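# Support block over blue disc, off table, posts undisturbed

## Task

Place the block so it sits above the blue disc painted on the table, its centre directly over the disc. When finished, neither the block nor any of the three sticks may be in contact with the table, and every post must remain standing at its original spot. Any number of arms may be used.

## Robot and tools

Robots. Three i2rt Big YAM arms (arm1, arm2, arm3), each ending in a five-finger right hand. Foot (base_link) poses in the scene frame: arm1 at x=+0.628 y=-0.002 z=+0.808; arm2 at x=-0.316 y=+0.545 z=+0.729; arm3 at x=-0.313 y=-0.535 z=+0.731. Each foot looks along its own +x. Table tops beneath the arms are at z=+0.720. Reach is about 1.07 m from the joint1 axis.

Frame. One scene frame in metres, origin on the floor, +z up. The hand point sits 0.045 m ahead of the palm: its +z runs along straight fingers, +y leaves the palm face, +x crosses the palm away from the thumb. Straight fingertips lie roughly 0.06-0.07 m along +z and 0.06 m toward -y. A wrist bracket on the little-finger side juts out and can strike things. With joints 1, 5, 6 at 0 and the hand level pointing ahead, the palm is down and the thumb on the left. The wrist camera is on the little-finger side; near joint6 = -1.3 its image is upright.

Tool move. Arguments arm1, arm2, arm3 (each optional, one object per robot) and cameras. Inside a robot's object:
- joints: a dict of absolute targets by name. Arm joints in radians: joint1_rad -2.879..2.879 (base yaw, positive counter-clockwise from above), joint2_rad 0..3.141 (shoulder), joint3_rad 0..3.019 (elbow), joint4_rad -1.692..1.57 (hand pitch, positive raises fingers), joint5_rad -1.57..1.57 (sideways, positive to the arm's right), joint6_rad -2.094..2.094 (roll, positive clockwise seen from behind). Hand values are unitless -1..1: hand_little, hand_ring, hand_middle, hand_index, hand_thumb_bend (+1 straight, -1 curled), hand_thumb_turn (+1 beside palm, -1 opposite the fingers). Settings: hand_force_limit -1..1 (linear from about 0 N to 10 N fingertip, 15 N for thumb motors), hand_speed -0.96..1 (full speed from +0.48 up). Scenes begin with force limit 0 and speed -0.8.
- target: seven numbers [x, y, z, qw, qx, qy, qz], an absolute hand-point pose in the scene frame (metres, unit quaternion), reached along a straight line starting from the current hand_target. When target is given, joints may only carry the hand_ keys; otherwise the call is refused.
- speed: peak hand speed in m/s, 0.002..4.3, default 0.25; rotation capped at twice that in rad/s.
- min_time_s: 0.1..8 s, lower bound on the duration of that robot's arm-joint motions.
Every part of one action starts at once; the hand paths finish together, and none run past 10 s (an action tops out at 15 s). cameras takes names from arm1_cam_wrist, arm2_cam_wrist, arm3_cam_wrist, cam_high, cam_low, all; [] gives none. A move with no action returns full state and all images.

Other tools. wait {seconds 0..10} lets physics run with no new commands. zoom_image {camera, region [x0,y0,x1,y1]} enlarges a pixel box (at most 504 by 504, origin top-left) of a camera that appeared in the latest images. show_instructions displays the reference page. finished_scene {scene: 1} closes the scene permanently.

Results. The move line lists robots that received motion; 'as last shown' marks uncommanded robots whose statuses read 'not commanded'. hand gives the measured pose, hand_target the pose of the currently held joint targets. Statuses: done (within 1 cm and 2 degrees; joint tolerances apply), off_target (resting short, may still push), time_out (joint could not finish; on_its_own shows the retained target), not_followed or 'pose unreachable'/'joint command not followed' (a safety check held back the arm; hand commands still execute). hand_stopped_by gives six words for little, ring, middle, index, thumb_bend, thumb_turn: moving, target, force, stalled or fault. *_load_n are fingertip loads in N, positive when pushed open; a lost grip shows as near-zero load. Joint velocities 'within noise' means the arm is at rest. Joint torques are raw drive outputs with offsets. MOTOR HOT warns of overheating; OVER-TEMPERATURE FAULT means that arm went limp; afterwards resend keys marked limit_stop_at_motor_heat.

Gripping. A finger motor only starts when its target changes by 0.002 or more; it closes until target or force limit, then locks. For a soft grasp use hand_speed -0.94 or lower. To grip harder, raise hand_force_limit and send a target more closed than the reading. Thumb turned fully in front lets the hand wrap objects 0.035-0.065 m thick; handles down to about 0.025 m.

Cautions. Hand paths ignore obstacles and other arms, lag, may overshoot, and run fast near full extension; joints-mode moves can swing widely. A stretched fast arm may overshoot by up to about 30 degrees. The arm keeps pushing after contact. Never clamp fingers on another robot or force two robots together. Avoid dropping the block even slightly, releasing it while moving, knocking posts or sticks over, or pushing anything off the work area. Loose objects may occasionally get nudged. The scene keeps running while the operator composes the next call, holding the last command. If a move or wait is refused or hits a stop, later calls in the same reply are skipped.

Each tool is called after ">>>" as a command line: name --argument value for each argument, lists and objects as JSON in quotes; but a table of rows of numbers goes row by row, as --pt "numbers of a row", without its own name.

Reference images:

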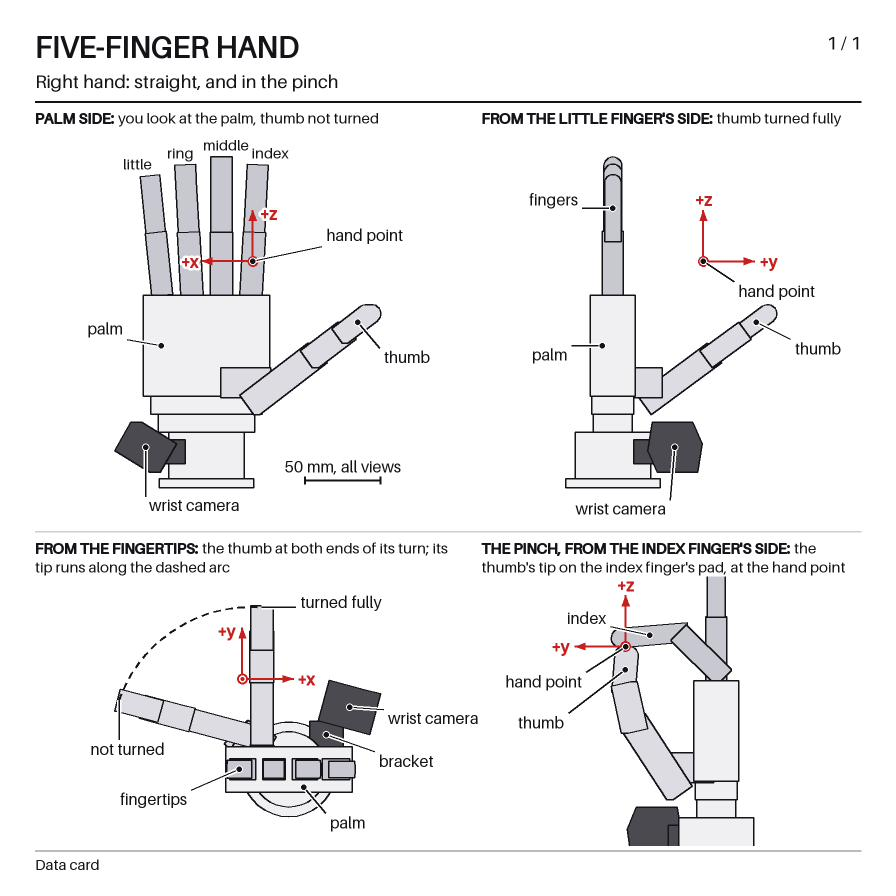

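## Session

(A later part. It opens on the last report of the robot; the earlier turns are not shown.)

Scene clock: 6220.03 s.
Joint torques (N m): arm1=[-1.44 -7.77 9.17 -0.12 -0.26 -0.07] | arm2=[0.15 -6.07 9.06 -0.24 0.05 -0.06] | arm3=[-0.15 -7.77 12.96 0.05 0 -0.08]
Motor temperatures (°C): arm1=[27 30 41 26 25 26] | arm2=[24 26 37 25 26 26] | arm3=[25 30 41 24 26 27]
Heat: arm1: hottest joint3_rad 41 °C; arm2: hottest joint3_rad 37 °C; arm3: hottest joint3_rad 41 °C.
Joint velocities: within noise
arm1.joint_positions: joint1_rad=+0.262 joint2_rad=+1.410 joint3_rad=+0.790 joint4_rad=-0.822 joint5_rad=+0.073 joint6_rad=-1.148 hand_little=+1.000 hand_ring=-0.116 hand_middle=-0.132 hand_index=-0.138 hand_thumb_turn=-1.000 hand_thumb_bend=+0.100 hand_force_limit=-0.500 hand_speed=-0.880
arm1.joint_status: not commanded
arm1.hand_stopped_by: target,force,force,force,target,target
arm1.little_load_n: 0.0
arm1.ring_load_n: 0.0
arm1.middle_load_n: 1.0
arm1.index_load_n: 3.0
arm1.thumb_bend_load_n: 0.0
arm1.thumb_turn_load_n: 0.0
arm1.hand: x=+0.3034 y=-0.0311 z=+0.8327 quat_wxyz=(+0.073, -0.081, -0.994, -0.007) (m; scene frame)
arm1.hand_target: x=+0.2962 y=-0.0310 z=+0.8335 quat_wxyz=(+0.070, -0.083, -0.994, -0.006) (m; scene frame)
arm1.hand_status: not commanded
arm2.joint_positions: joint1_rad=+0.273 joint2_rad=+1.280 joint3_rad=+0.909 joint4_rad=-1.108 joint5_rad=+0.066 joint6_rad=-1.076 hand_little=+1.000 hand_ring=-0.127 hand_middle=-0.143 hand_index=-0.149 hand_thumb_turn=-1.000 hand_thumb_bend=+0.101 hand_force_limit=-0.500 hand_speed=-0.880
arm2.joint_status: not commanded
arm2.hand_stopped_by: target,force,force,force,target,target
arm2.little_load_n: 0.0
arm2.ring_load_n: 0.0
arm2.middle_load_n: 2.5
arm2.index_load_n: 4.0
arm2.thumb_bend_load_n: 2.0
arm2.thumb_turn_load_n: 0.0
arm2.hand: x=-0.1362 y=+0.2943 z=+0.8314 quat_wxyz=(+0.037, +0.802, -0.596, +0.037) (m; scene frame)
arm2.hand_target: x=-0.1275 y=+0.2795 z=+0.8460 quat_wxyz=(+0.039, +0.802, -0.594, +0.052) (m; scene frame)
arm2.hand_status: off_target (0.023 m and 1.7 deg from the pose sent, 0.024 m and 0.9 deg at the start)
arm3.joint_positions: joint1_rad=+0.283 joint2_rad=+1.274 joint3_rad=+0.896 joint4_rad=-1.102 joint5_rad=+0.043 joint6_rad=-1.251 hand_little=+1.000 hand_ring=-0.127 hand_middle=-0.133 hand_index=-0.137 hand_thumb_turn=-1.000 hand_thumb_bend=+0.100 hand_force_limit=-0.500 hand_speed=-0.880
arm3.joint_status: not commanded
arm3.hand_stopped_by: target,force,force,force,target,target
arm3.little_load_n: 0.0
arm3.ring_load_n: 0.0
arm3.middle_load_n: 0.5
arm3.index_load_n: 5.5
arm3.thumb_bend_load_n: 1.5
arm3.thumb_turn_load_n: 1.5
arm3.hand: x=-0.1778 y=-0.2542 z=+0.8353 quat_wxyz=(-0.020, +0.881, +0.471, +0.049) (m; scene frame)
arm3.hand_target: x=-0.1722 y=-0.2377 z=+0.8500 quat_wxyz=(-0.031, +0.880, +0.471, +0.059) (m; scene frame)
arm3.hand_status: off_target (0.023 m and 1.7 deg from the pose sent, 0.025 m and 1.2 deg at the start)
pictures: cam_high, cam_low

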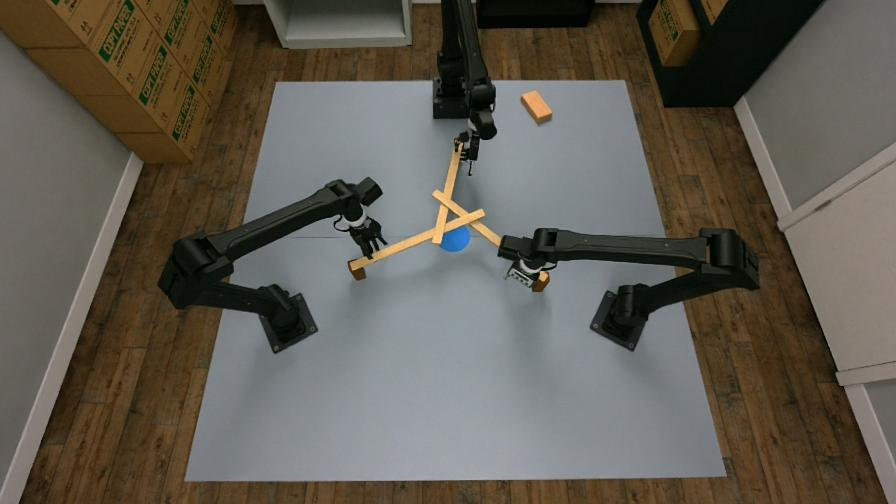

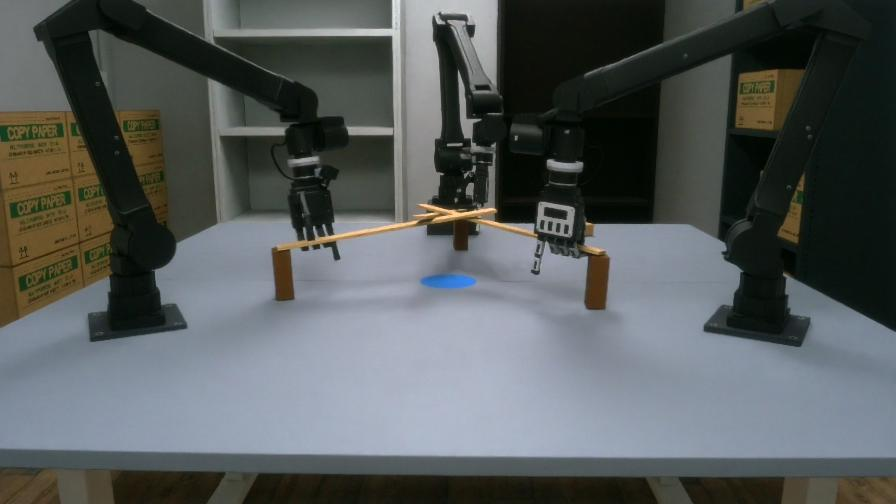

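>>> move --arm1 '{"joints": {"hand_speed": -0.9, "hand_index": 0.0, "hand_middle": 0.0, "hand_ring": 0.0}}' --cameras '["cam_high", "cam_low", "arm1_cam_wrist"]'

Scene clock: 6252.17 s.
Joint torques (N m): arm1=[-1.73 -8.47 8.96 0.1 -0.15 -0.06] | arm2=[0.03 -5.01 9.03 -0.09 0.07 -0.07] | arm3=[0.56 -7.82 13 -0.01 -0.02 -0.08]
Motor temperatures (°C): arm1=[27 30 41 26 25 26] | arm2=[24 26 38 24 26 26] | arm3=[25 30 41 24 26 27]
Heat: arm1: hottest joint3_rad 41 °C; arm2: hottest joint3_rad 38 °C; arm3: hottest joint3_rad 41 °C.
move: arm1 done
Joint velocities: within noise
arm1.joint_positions: joint1_rad=+0.262 joint2_rad=+1.411 joint3_rad=+0.790 joint4_rad=-0.823 joint5_rad=+0.071 joint6_rad=-1.148 hand_little=+1.000 hand_ring=+0.000 hand_middle=+0.000 hand_index=+0.000 hand_thumb_turn=-1.000 hand_thumb_bend=+0.100 hand_force_limit=-0.500 hand_speed=-0.900
arm1.joint_status: all done
arm1.hand_stopped_by: target,target,target,target,target,target
arm1.little_load_n: 0.0
arm1.ring_load_n: 0.0
arm1.middle_load_n: 0.0
arm1.index_load_n: 0.5
arm1.thumb_bend_load_n: 0.0
arm1.thumb_turn_load_n: -0.5
arm1.hand: x=+0.3038 y=-0.0314 z=+0.8323 quat_wxyz=(+0.072, -0.081, -0.994, -0.006)
arm1.hand_target: x=+0.2961 y=-0.0310 z=+0.8334 quat_wxyz=(+0.070, -0.083, -0.994, -0.006)
arm1.hand_status: not commanded
arm2, arm3: as last shown
arm2.joint_positions: joint1_rad=+0.272 joint2_rad=+1.280 joint3_rad=+0.909 joint4_rad=-1.109 joint5_rad=+0.066 joint6_rad=-1.076 hand_little=+1.000 hand_ring=-0.127 hand_middle=-0.143 hand_index=-0.149 hand_thumb_turn=-1.000 hand_thumb_bend=+0.101 hand_force_limit=-0.500 hand_speed=-0.880
arm2.middle_load_n: 2.0
arm2.hand: x=-0.1366 y=+0.2944 z=+0.8315 quat_wxyz=(+0.037, +0.802, -0.596, +0.036)
arm2.hand_target: x=-0.1275 y=+0.2794 z=+0.8460 quat_wxyz=(+0.039, +0.802, -0.594, +0.052)
arm3.little_load_n: 0.5
arm3.middle_load_n: 0.0
arm3.index_load_n: 5.0
arm3.hand: x=-0.1779 y=-0.2542 z=+0.8353 quat_wxyz=(-0.020, +0.881, +0.471, +0.048)
arm3.hand_target: x=-0.1722 y=-0.2377 z=+0.8500 quat_wxyz=(-0.031, +0.880, +0.471, +0.058)
pictures: arm1_cam_wrist, cam_high, cam_low

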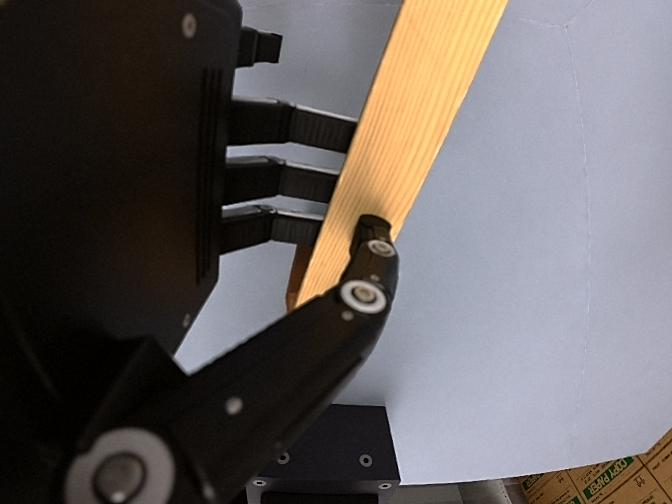

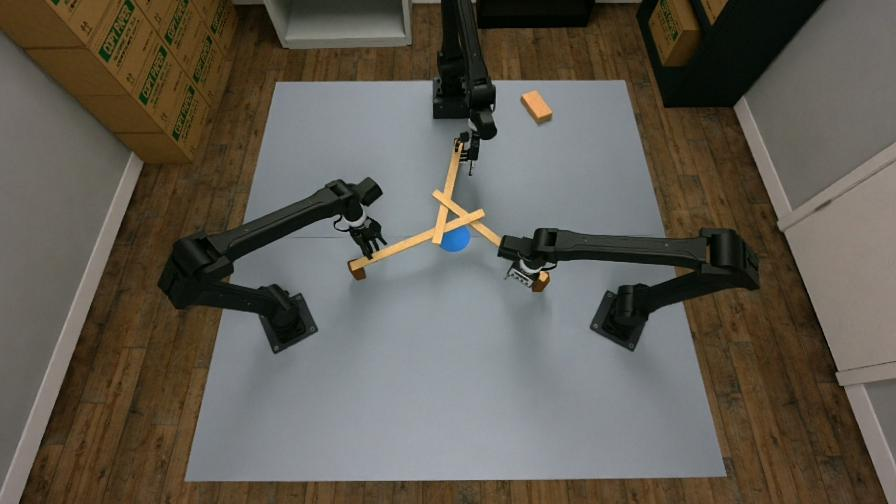

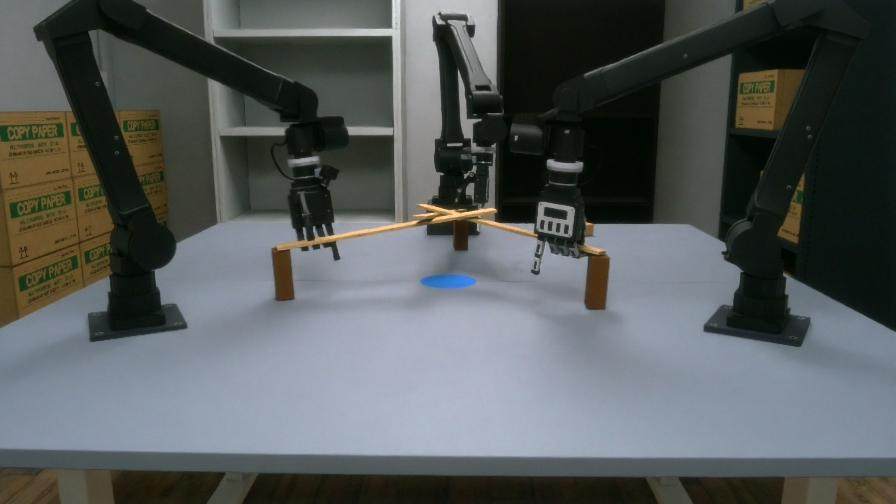

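>>> move --arm1 '{"joints": {"hand_speed": -0.88, "hand_index": 0.4, "hand_middle": 0.4, "hand_ring": 0.4}}' --cameras '["cam_low", "arm1_cam_wrist"]'

Scene clock: 6259.43 s.
Joint torques (N m): arm1=[-1.55 -7.65 8.76 0.06 -0.18 0.01] | arm2=[0.21 -5.6 9.14 -0.17 0.08 -0.08] | arm3=[-0.32 -7.82 13.01 0.02 0 -0.06]
Motor temperatures (°C): arm1=[27 30 41 26 25 26] | arm2=[24 26 38 24 26 26] | arm3=[25 30 41 24 26 27]
Heat: arm1: hottest joint3_rad 41 °C; arm2: hottest joint3_rad 38 °C; arm3: hottest joint3_rad 41 °C.
move: arm1 done
Joint velocities: within noise
arm1.joint_positions: joint1_rad=+0.262 joint2_rad=+1.411 joint3_rad=+0.790 joint4_rad=-0.823 joint5_rad=+0.071 joint6_rad=-1.148 hand_little=+1.000 hand_ring=+0.400 hand_middle=+0.400 hand_index=+0.400 hand_thumb_turn=-1.000 hand_thumb_bend=+0.100 hand_force_limit=-0.500 hand_speed=-0.880
arm1.joint_status: all done
arm1.hand_stopped_by: target,target,target,target,target,target
arm1.little_load_n: 0.0
arm1.ring_load_n: 0.0
arm1.middle_load_n: 0.0
arm1.index_load_n: 0.0
arm1.thumb_bend_load_n: 0.0
arm1.thumb_turn_load_n: 0.0
arm1.hand: x=+0.3038 y=-0.0314 z=+0.8323 quat_wxyz=(+0.072, -0.081, -0.994, -0.006)
arm1.hand_target: x=+0.2961 y=-0.0310 z=+0.8334 quat_wxyz=(+0.070, -0.083, -0.994, -0.006)
arm1.hand_status: not commanded
arm2, arm3: as last shown
arm2.thumb_bend_load_n: 2.5
arm3.little_load_n: 0.0
arm3.index_load_n: 5.5
pictures: arm1_cam_wrist, cam_low

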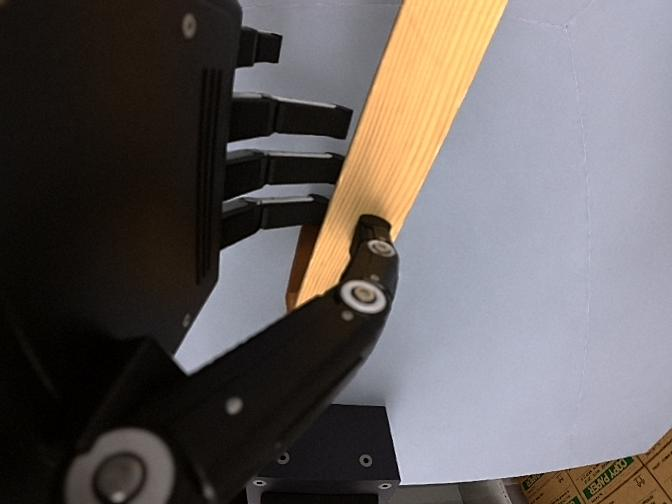

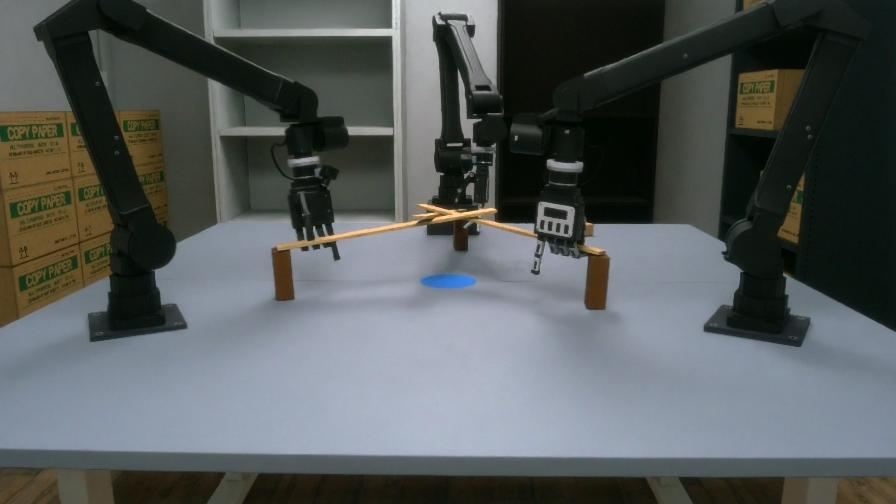

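>>> move --arm3 '{"joints": {"hand_speed": -0.94, "hand_index": -0.06, "hand_middle": -0.06, "hand_ring": -0.06}}' --cameras '["cam_low", "arm3_cam_wrist"]'

Scene clock: 6267.37 s.
Joint torques (N m): arm1=[-1.38 -7.59 9.05 0.01 -0.2 -0.03] | arm2=[-0.09 -5.48 9.02 -0.28 0.1 -0.07] | arm3=[-0.26 -8 13.01 0.21 0.03 -0.05]
Motor temperatures (°C): arm1=[27 30 41 26 25 26] | arm2=[24 26 38 24 26 26] | arm3=[25 30 41 24 26 27]
Heat: arm1: hottest joint3_rad 41 °C; arm2: hottest joint3_rad 38 °C; arm3: hottest joint3_rad 41 °C.
move: arm3 done
Joint velocities: within noise
arm1, arm2: as last shown
arm1.joint_positions: joint1_rad=+0.262 joint2_rad=+1.412 joint3_rad=+0.790 joint4_rad=-0.823 joint5_rad=+0.071 joint6_rad=-1.148 hand_little=+1.000 hand_ring=+0.400 hand_middle=+0.400 hand_index=+0.400 hand_thumb_turn=-1.000 hand_thumb_bend=+0.100 hand_force_limit=-0.500 hand_speed=-0.880
arm1.little_load_n: -0.5
arm1.thumb_turn_load_n: -0.5
arm1.hand: x=+0.3038 y=-0.0314 z=+0.8322 quat_wxyz=(+0.072, -0.081, -0.994, -0.006)
arm2.joint_positions: joint1_rad=+0.272 joint2_rad=+1.281 joint3_rad=+0.909 joint4_rad=-1.109 joint5_rad=+0.066 joint6_rad=-1.077 hand_little=+1.000 hand_ring=-0.127 hand_middle=-0.143 hand_index=-0.149 hand_thumb_turn=-1.000 hand_thumb_bend=+0.101 hand_force_limit=-0.500 hand_speed=-0.880
arm2.thumb_bend_load_n: 2.0
arm2.thumb_turn_load_n: 0.5
arm2.hand: x=-0.1368 y=+0.2943 z=+0.8310 quat_wxyz=(+0.037, +0.802, -0.596, +0.035)
arm3.joint_positions: joint1_rad=+0.283 joint2_rad=+1.275 joint3_rad=+0.896 joint4_rad=-1.102 joint5_rad=+0.042 joint6_rad=-1.251 hand_little=+1.000 hand_ring=-0.060 hand_middle=-0.060 hand_index=-0.060 hand_thumb_turn=-1.000 hand_thumb_bend=+0.100 hand_force_limit=-0.500 hand_speed=-0.940
arm3.joint_status: all done
arm3.hand_stopped_by: target,target,target,target,target,target
arm3.little_load_n: 0.0
arm3.ring_load_n: 0.0
arm3.middle_load_n: 0.0
arm3.index_load_n: 0.5
arm3.thumb_bend_load_n: 0.0
arm3.thumb_turn_load_n: 0.0
arm3.hand: x=-0.1781 y=-0.2541 z=+0.8350 quat_wxyz=(-0.020, +0.881, +0.471, +0.048)
arm3.hand_target: x=-0.1722 y=-0.2377 z=+0.8500 quat_wxyz=(-0.031, +0.880, +0.471, +0.058)
arm3.hand_status: not commanded
pictures: arm3_cam_wrist, cam_low

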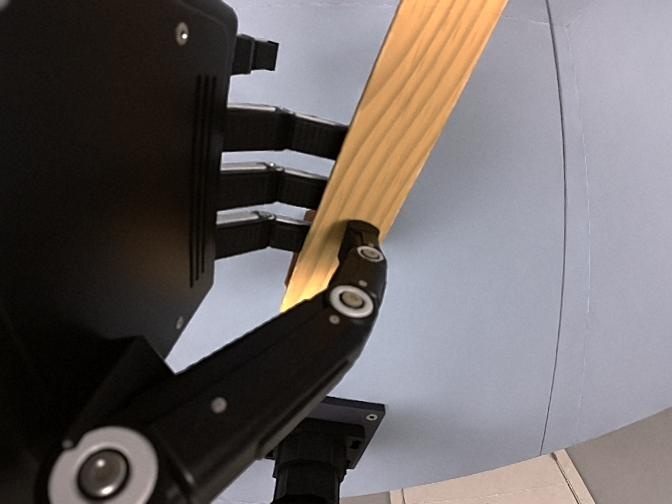

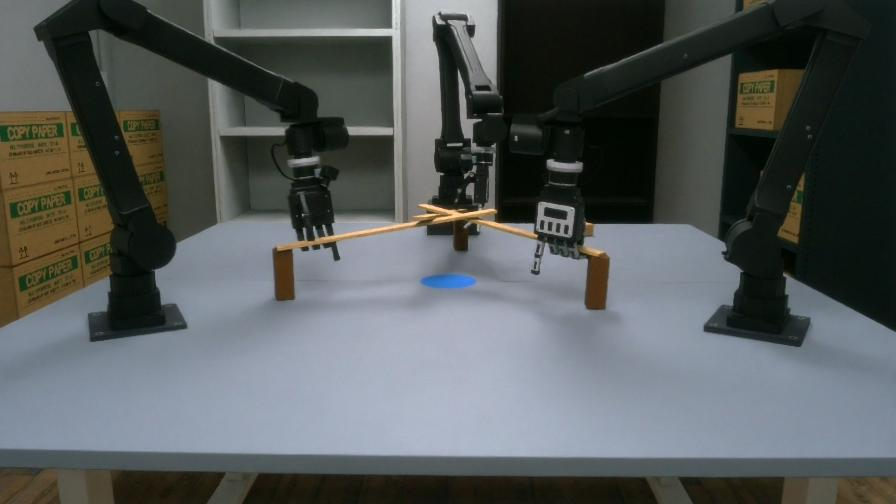

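>>> move --arm3 '{"joints": {"hand_speed": -0.9, "hand_index": 0.4, "hand_middle": 0.4, "hand_ring": 0.4}}' --cameras '["cam_low", "arm3_cam_wrist", "cam_high"]'

Scene clock: 6272.77 s.
Joint torques (N m): arm1=[-1.96 -8.41 8.8 -0.05 -0.2 0] | arm2=[0.44 -5.77 9.01 -0.23 0.11 -0.09] | arm3=[-0.09 -7.88 12.52 0.1 0.01 -0.08]
Motor temperatures (°C): arm1=[27 30 41 26 25 26] | arm2=[24 26 38 24 26 26] | arm3=[25 30 41 24 26 27]
Heat: arm1: hottest joint3_rad 41 °C; arm2: hottest joint3_rad 38 °C; arm3: hottest joint3_rad 41 °C.
move: arm3 done
Joint velocities: within noise
arm1, arm2: as last shown
arm1.little_load_n: 0.0
arm1.thumb_turn_load_n: -1.0
arm2.thumb_bend_load_n: 1.5
arm2.thumb_turn_load_n: 0.0
arm3.joint_positions: joint1_rad=+0.283 joint2_rad=+1.275 joint3_rad=+0.900 joint4_rad=-1.103 joint5_rad=+0.042 joint6_rad=-1.251 hand_little=+1.000 hand_ring=+0.400 hand_middle=+0.400 hand_index=+0.400 hand_thumb_turn=-1.000 hand_thumb_bend=+0.100 hand_force_limit=-0.500 hand_speed=-0.900
arm3.joint_status: all done
arm3.hand_stopped_by: target,target,target,target,target,target
arm3.little_load_n: 0.0
arm3.ring_load_n: 0.0
arm3.middle_load_n: 0.0
arm3.index_load_n: 0.0
arm3.thumb_bend_load_n: 0.0
arm3.thumb_turn_load_n: 0.0
arm3.hand: x=-0.1776 y=-0.2525 z=+0.8365 quat_wxyz=(-0.021, +0.881, +0.471, +0.049)
arm3.hand_target: x=-0.1722 y=-0.2377 z=+0.8500 quat_wxyz=(-0.031, +0.880, +0.471, +0.058)
arm3.hand_status: not commanded
pictures: arm3_cam_wrist, cam_high, cam_low

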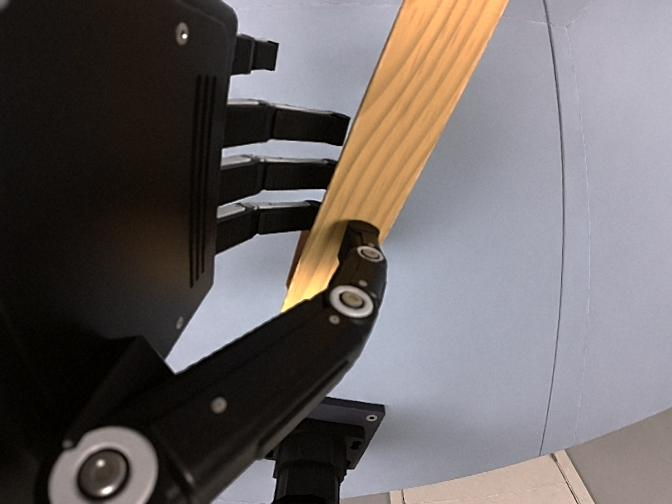

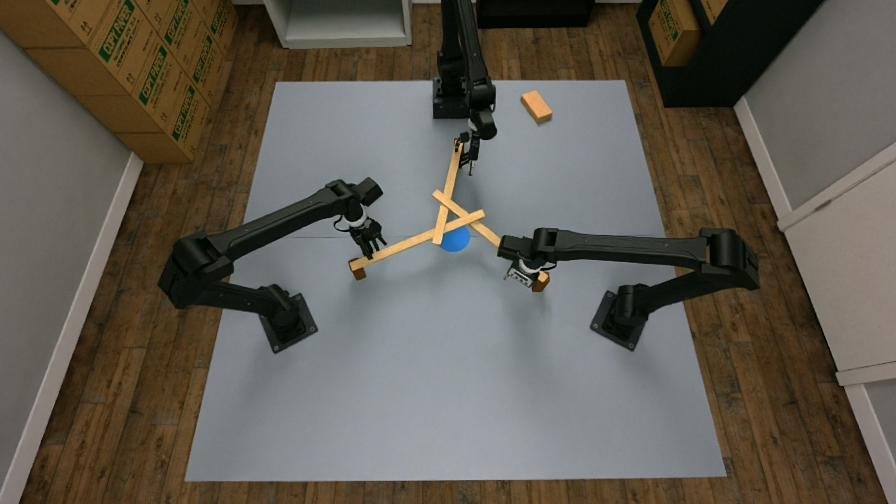

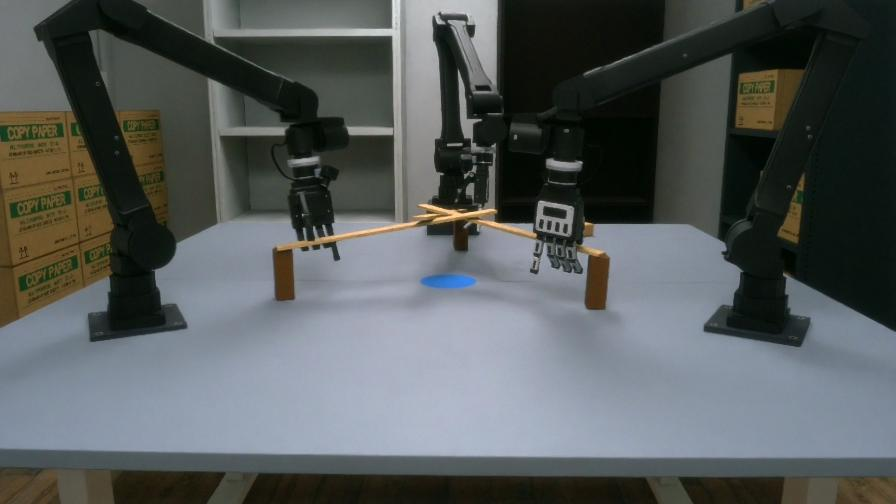

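Excellent. Now arm2's fingers.

>>> move --arm2 '{"joints": {"hand_speed": -0.94, "hand_index": -0.07, "hand_middle": -0.07, "hand_ring": -0.07}}' --cameras '["cam_low", "arm2_cam_wrist"]'

>>> move --arm2 '{"joints": {"hand_speed": -0.9, "hand_index": 0.4, "hand_middle": 0.4, "hand_ring": 0.4}}' --cameras '["cam_low", "arm2_cam_wrist", "cam_high"]'

Scene clock: 6278.87 s.
Joint torques (N m): arm1=[-1.49 -8.18 8.87 0.09 -0.2 0.01] | arm2=[0.26 -5.71 8.99 -0.14 0.08 -0.07] | arm3=[-0.38 -8.23 12.53 0.21 0.05 -0.05]
Motor temperatures (°C): arm1=[27 30 41 26 25 26] | arm2=[24 26 38 24 26 26] | arm3=[25 30 42 24 26 27]
Heat: arm1: hottest joint3_rad 41 °C; arm2: hottest joint3_rad 38 °C; arm3: hottest joint3_rad 42 °C.
move: arm2 done
Joint velocities: within noise
arm1, arm3: as last shown
arm1.thumb_turn_load_n: -0.5
arm1.hand_target: x=+0.2961 y=-0.0310 z=+0.8335 quat_wxyz=(+0.070, -0.083, -0.994, -0.006)
arm2.joint_positions: joint1_rad=+0.271 joint2_rad=+1.281 joint3_rad=+0.910 joint4_rad=-1.109 joint5_rad=+0.066 joint6_rad=-1.077 hand_little=+1.000 hand_ring=-0.070 hand_middle=-0.070 hand_index=-0.070 hand_thumb_turn=-1.000 hand_thumb_bend=+0.100 hand_force_limit=-0.500 hand_speed=-0.940
arm2.joint_status: all done
arm2.hand_stopped_by: target,target,target,target,target,target
arm2.little_load_n: 0.0
arm2.ring_load_n: 0.0
arm2.middle_load_n: 0.0
arm2.index_load_n: 0.0
arm2.thumb_bend_load_n: 0.0
arm2.thumb_turn_load_n: 0.0
arm2.hand: x=-0.1369 y=+0.2938 z=+0.8313 quat_wxyz=(+0.037, +0.801, -0.596, +0.036)
arm2.hand_target: x=-0.1275 y=+0.2795 z=+0.8460 quat_wxyz=(+0.039, +0.802, -0.594, +0.052)
arm2.hand_status: not commanded
pictures: arm2_cam_wrist, cam_low

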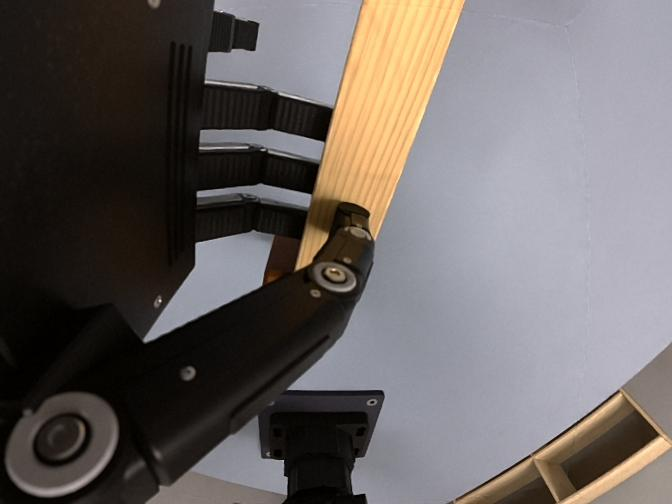

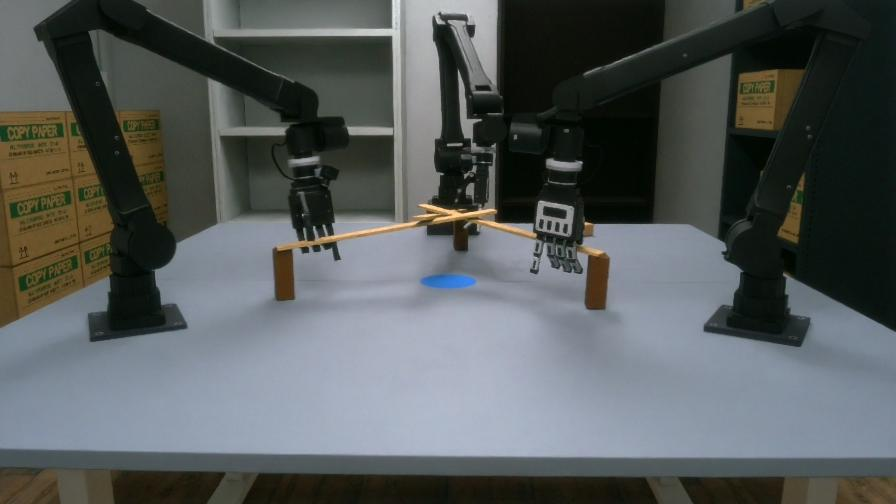

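Scene clock: 6281.03 s.
Joint torques (N m): arm1=[-1.55 -7.18 8.8 -0.03 -0.14 -0.1] | arm2=[0.32 -5.54 9.03 -0.23 0.07 -0.06] | arm3=[-0.32 -8.23 12.66 0.17 -0.03 -0.07]
Motor temperatures (°C): arm1=[27 30 41 26 25 26] | arm2=[24 26 38 24 26 26] | arm3=[25 30 42 24 26 27]
Heat: arm1: hottest joint3_rad 41 °C; arm2: hottest joint3_rad 38 °C; arm3: hottest joint3_rad 42 °C.
move: arm2 done
Joint velocities: within noise
arm1, arm3: as last shown
arm2.joint_positions: joint1_rad=+0.271 joint2_rad=+1.281 joint3_rad=+0.910 joint4_rad=-1.109 joint5_rad=+0.066 joint6_rad=-1.077 hand_little=+1.000 hand_ring=+0.400 hand_middle=+0.400 hand_index=+0.400 hand_thumb_turn=-1.000 hand_thumb_bend=+0.100 hand_force_limit=-0.500 hand_speed=-0.900
arm2.joint_status: all done
arm2.hand_stopped_by: target,target,target,target,target,target
arm2.little_load_n: 0.0
arm2.ring_load_n: 0.0
arm2.middle_load_n: 0.0
arm2.index_load_n: 0.0
arm2.thumb_bend_load_n: 0.0
arm2.thumb_turn_load_n: 0.0
arm2.hand: x=-0.1369 y=+0.2938 z=+0.8313 quat_wxyz=(+0.037, +0.801, -0.596, +0.036)
arm2.hand_target: x=-0.1275 y=+0.2795 z=+0.8460 quat_wxyz=(+0.039, +0.802, -0.594, +0.052)
arm2.hand_status: not commanded
pictures: arm2_cam_wrist, cam_high, cam_low

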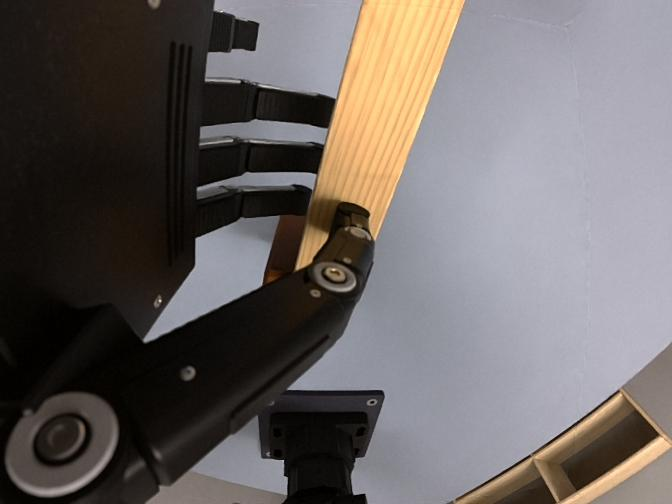

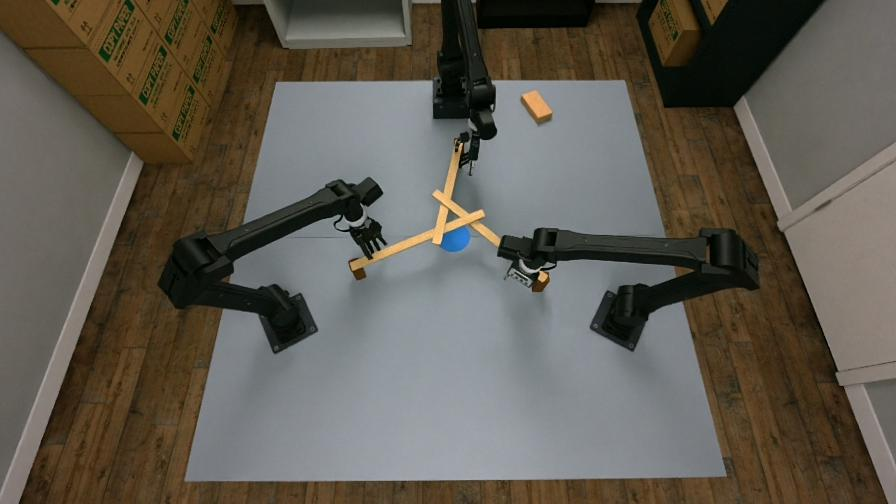

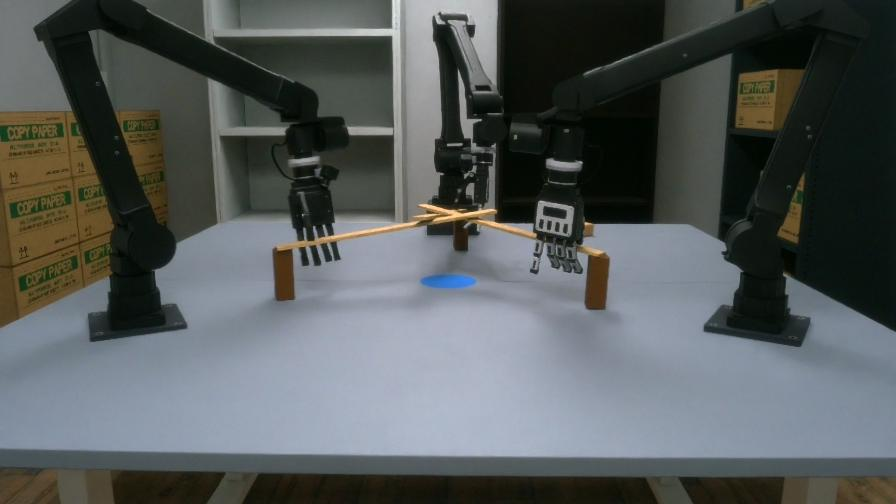

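>>> zoom_image --camera "cam_low" --region '[250, 190, 450, 320]'

>>> zoom_image --camera "cam_low" --region '[420, 190, 620, 320]'

>>> zoom_image --camera "cam_high" --region '[400, 180, 510, 260]'

Scaled by 2.520.

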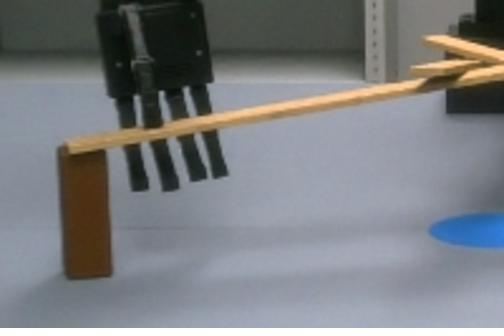

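Scaled by 2.520.

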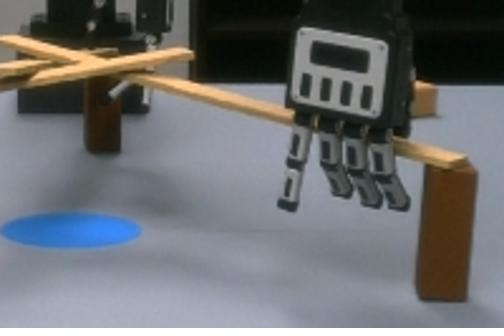

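Scaled by 4.582.

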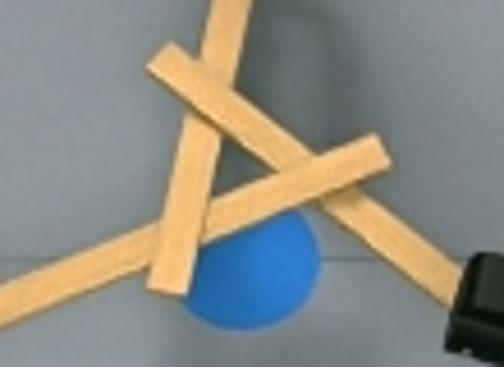

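>>> move --arm1 '{"joints": {"hand_speed": -0.8, "hand_index": 1.0, "hand_middle": 1.0, "hand_ring": 1.0}}' --arm2 '{"joints": {"hand_speed": -0.8, "hand_index": 1.0, "hand_middle": 1.0, "hand_ring": 1.0}}' --arm3 '{"joints": {"hand_speed": -0.8, "hand_index": 1.0, "hand_middle": 1.0, "hand_ring": 1.0}}' --cameras '["cam_low", "cam_high", "arm1_cam_wrist", "arm2_cam_wrist", "arm3_cam_wrist"]'

Scene clock: 6308.53 s.
Joint torques (N m): arm1=[-1.55 -7.53 8.79 0.06 -0.15 -0.01] | arm2=[0.26 -5.54 8.9 -0.2 0.07 -0.08] | arm3=[0.32 -8.23 12.48 0.13 0.01 -0.07]
Motor temperatures (°C): arm1=[27 30 41 26 25 26] | arm2=[24 26 40 24 26 26] | arm3=[25 30 43 24 26 27]
Heat: arm1: hottest joint3_rad 41 °C; arm2: hottest joint3_rad 40 °C; arm3: hottest joint3_rad 43 °C.
move: arm1 done; arm2 done; arm3 done
Joint velocities: within noise
arm1.joint_positions: joint1_rad=+0.262 joint2_rad=+1.412 joint3_rad=+0.790 joint4_rad=-0.823 joint5_rad=+0.071 joint6_rad=-1.148 hand_little=+1.000 hand_ring=+1.000 hand_middle=+1.000 hand_index=+1.000 hand_thumb_turn=-1.000 hand_thumb_bend=+0.100 hand_force_limit=-0.500 hand_speed=-0.800
arm1.joint_status: all done
arm1.hand_stopped_by: target,target,target,target,target,target
arm1.little_load_n: 0.0
arm1.ring_load_n: 0.0
arm1.middle_load_n: 0.0
arm1.index_load_n: 0.0
arm1.thumb_bend_load_n: 0.0
arm1.thumb_turn_load_n: -1.0
arm1.hand: x=+0.3038 y=-0.0314 z=+0.8322 quat_wxyz=(+0.072, -0.081, -0.994, -0.006)
arm1.hand_target: x=+0.2961 y=-0.0310 z=+0.8335 quat_wxyz=(+0.070, -0.083, -0.994, -0.006)
arm1.hand_status: not commanded
arm2.joint_positions: joint1_rad=+0.271 joint2_rad=+1.281 joint3_rad=+0.910 joint4_rad=-1.109 joint5_rad=+0.066 joint6_rad=-1.077 hand_little=+1.000 hand_ring=+1.000 hand_middle=+1.000 hand_index=+1.000 hand_thumb_turn=-1.000 hand_thumb_bend=+0.100 hand_force_limit=-0.500 hand_speed=-0.800
arm2.joint_status: all done
arm2.hand_stopped_by: target,target,target,target,target,target
arm2.little_load_n: 0.0
arm2.ring_load_n: 0.0
arm2.middle_load_n: 0.0
arm2.index_load_n: 0.0
arm2.thumb_bend_load_n: 0.0
arm2.thumb_turn_load_n: 0.5
arm2.hand: x=-0.1369 y=+0.2938 z=+0.8313 quat_wxyz=(+0.037, +0.801, -0.596, +0.036)
arm2.hand_target: x=-0.1275 y=+0.2795 z=+0.8460 quat_wxyz=(+0.039, +0.802, -0.594, +0.052)
arm2.hand_status: not commanded
arm3.joint_positions: joint1_rad=+0.283 joint2_rad=+1.275 joint3_rad=+0.900 joint4_rad=-1.103 joint5_rad=+0.042 joint6_rad=-1.251 hand_little=+1.000 hand_ring=+1.000 hand_middle=+1.000 hand_index=+1.000 hand_thumb_turn=-1.000 hand_thumb_bend=+0.100 hand_force_limit=-0.500 hand_speed=-0.800
arm3.joint_status: all done
arm3.hand_stopped_by: target,target,target,target,target,target
arm3.little_load_n: 0.0
arm3.ring_load_n: 0.0
arm3.middle_load_n: 0.0
arm3.index_load_n: 0.0
arm3.thumb_bend_load_n: 0.0
arm3.thumb_turn_load_n: 0.0
arm3.hand: x=-0.1776 y=-0.2525 z=+0.8365 quat_wxyz=(-0.021, +0.881, +0.471, +0.049)
arm3.hand_target: x=-0.1722 y=-0.2377 z=+0.8500 quat_wxyz=(-0.031, +0.880, +0.471, +0.058)
arm3.hand_status: not commanded
pictures: arm1_cam_wrist, arm2_cam_wrist, arm3_cam_wrist, cam_high, cam_low

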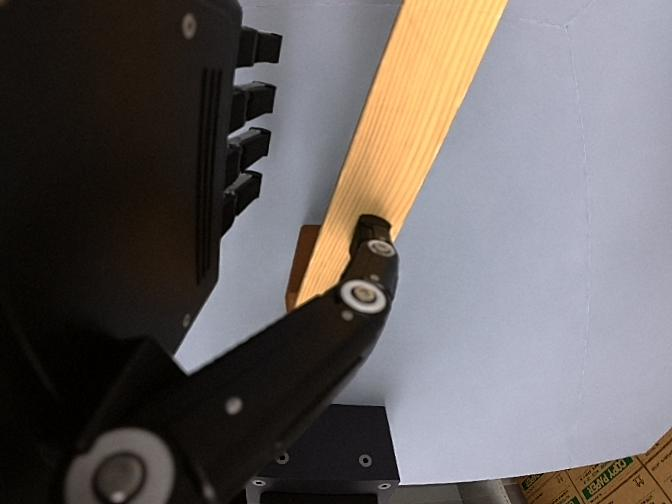

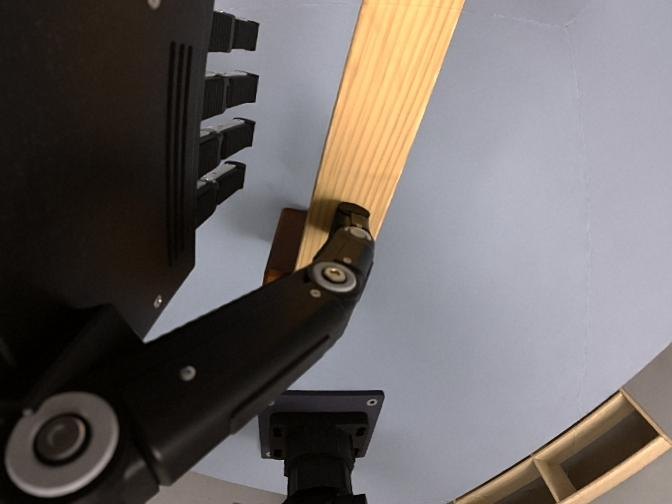

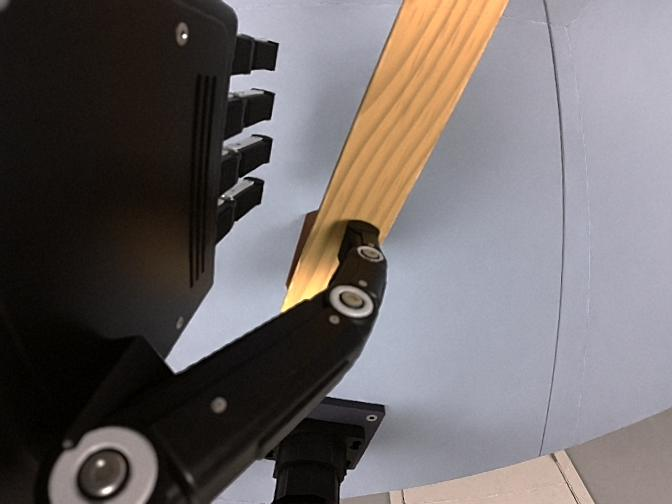

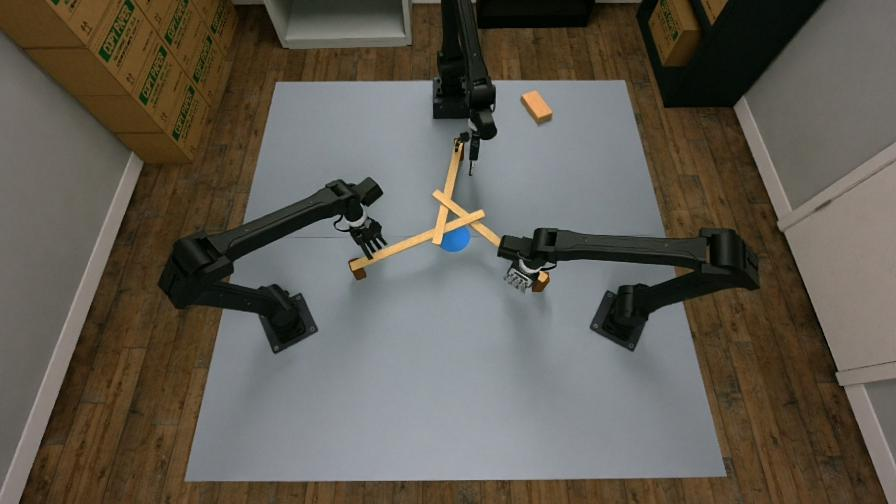

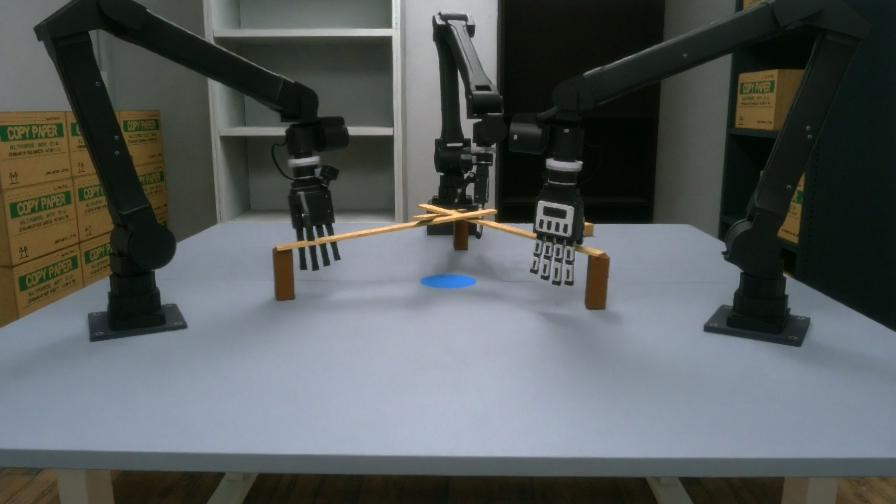

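>>> move --arm1 '{"joints": {"hand_speed": -0.9, "hand_thumb_bend": 0.3}}' --cameras '["cam_low", "arm1_cam_wrist"]'

Scene clock: 6319.67 s.
Joint torques (N m): arm1=[-1.96 -8.53 8.77 -0.02 -0.13 -0.01] | arm2=[0.03 -5.71 9.14 -0.24 0.08 -0.08] | arm3=[-0.15 -8.23 12.67 0.2 0.01 -0.08]
Motor temperatures (°C): arm1=[27 30 41 26 25 26] | arm2=[24 26 40 24 26 26] | arm3=[25 30 44 24 26 27]
Heat: arm1: hottest joint3_rad 41 °C; arm2: hottest joint3_rad 40 °C; arm3: hottest joint3_rad 44 °C.
move: arm1 done
Joint velocities: within noise
arm1.joint_positions: joint1_rad=+0.261 joint2_rad=+1.418 joint3_rad=+0.790 joint4_rad=-0.824 joint5_rad=+0.070 joint6_rad=-1.148 hand_little=+1.000 hand_ring=+1.000 hand_middle=+1.000 hand_index=+1.000 hand_thumb_turn=-1.000 hand_thumb_bend=+0.300 hand_force_limit=-0.500 hand_speed=-0.900
arm1.joint_status: all done
arm1.hand_stopped_by: target,target,target,target,target,target
arm1.little_load_n: 0.0
arm1.ring_load_n: 0.0
arm1.middle_load_n: 0.0
arm1.index_load_n: 0.0
arm1.thumb_bend_load_n: 0.0
arm1.thumb_turn_load_n: 0.0
arm1.hand: x=+0.3047 y=-0.0309 z=+0.8301 quat_wxyz=(+0.068, -0.081, -0.994, -0.007)
arm1.hand_target: x=+0.2961 y=-0.0310 z=+0.8335 quat_wxyz=(+0.070, -0.083, -0.994, -0.006)
arm1.hand_status: not commanded
arm2, arm3: as last shown
arm2.thumb_turn_load_n: 0.0
pictures: arm1_cam_wrist, cam_low

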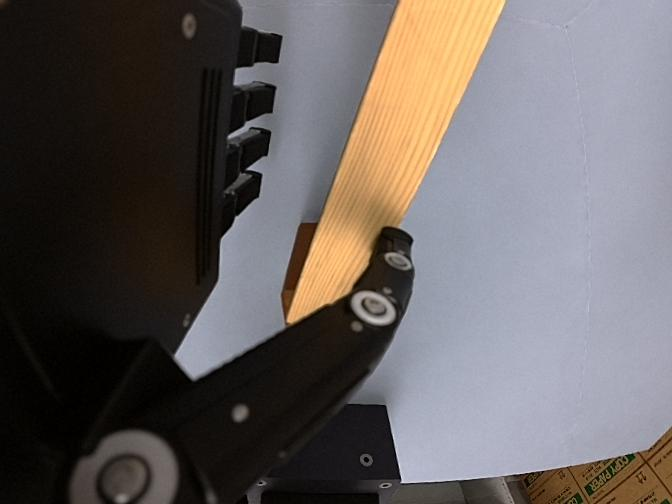

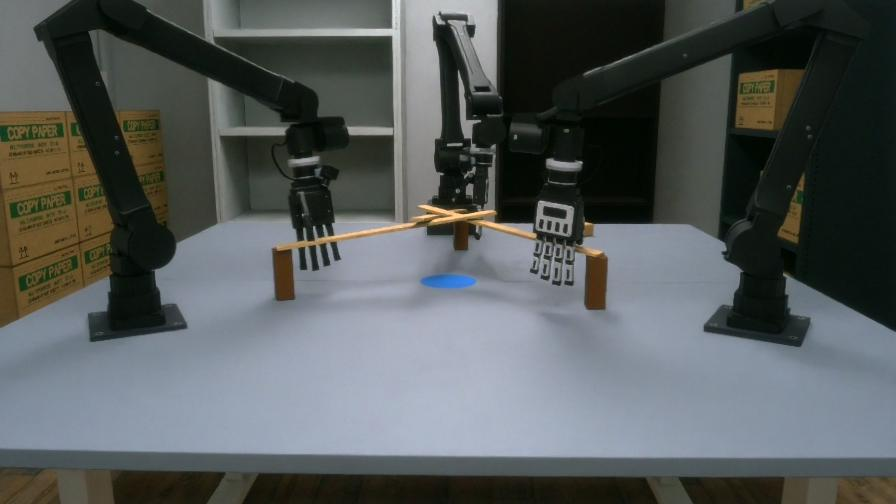

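>>> move --arm1 '{"joints": {"hand_speed": -0.88, "hand_thumb_bend": 0.7}}' --cameras '["cam_low", "cam_high", "arm1_cam_wrist"]'

Scene clock: 6326.17 s.
Joint torques (N m): arm1=[-1.67 -8.76 9.07 -0.08 -0.12 0.02] | arm2=[0.09 -5.89 9.06 -0.25 0.07 -0.07] | arm3=[-0.32 -8.47 12.64 0.2 0.02 -0.04]
Motor temperatures (°C): arm1=[27 30 41 26 25 26] | arm2=[24 26 40 24 26 26] | arm3=[25 30 44 24 26 27]
Heat: arm1: hottest joint3_rad 41 °C; arm2: hottest joint3_rad 40 °C; arm3: hottest joint3_rad 44 °C.
move: arm1 done
Joint velocities: within noise
arm1.joint_positions: joint1_rad=+0.261 joint2_rad=+1.418 joint3_rad=+0.790 joint4_rad=-0.824 joint5_rad=+0.070 joint6_rad=-1.148 hand_little=+1.000 hand_ring=+1.000 hand_middle=+1.000 hand_index=+1.000 hand_thumb_turn=-1.000 hand_thumb_bend=+0.700 hand_force_limit=-0.500 hand_speed=-0.880
arm1.joint_status: all done
arm1.hand_stopped_by: target,target,target,target,target,target
arm1.little_load_n: 0.0
arm1.ring_load_n: 0.0
arm1.middle_load_n: 0.0
arm1.index_load_n: 0.5
arm1.thumb_bend_load_n: 0.0
arm1.thumb_turn_load_n: 0.0
arm1.hand: x=+0.3047 y=-0.0309 z=+0.8301 quat_wxyz=(+0.068, -0.081, -0.994, -0.007)
arm1.hand_target: x=+0.2961 y=-0.0310 z=+0.8335 quat_wxyz=(+0.070, -0.083, -0.994, -0.006)
arm1.hand_status: not commanded
arm2, arm3: as last shown
pictures: arm1_cam_wrist, cam_high, cam_low

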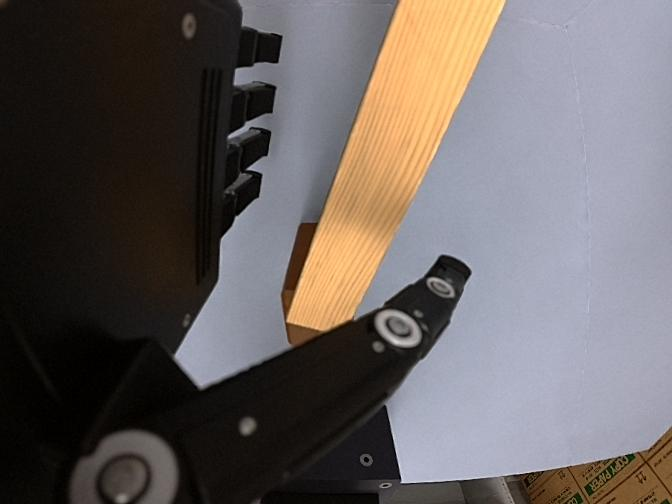

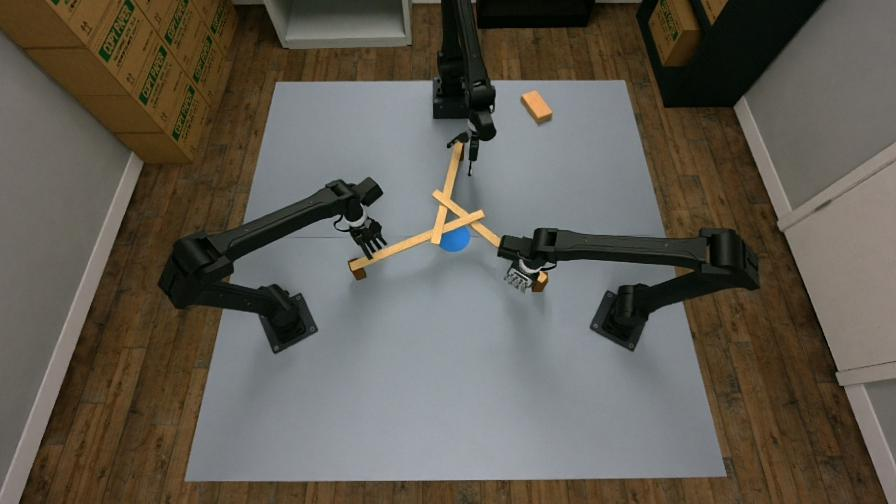

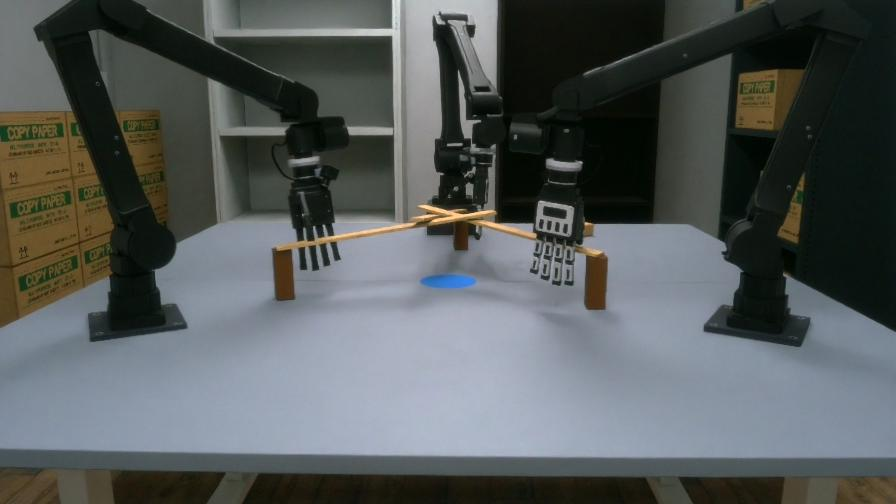

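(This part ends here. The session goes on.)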